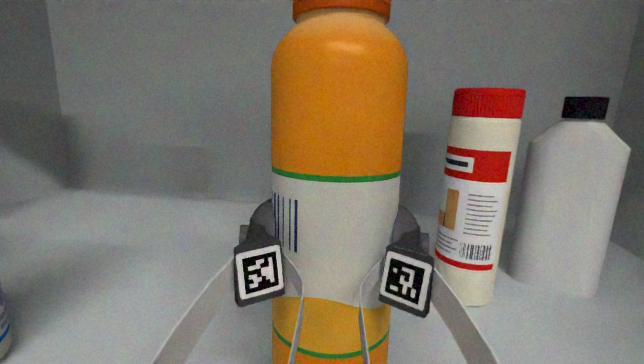

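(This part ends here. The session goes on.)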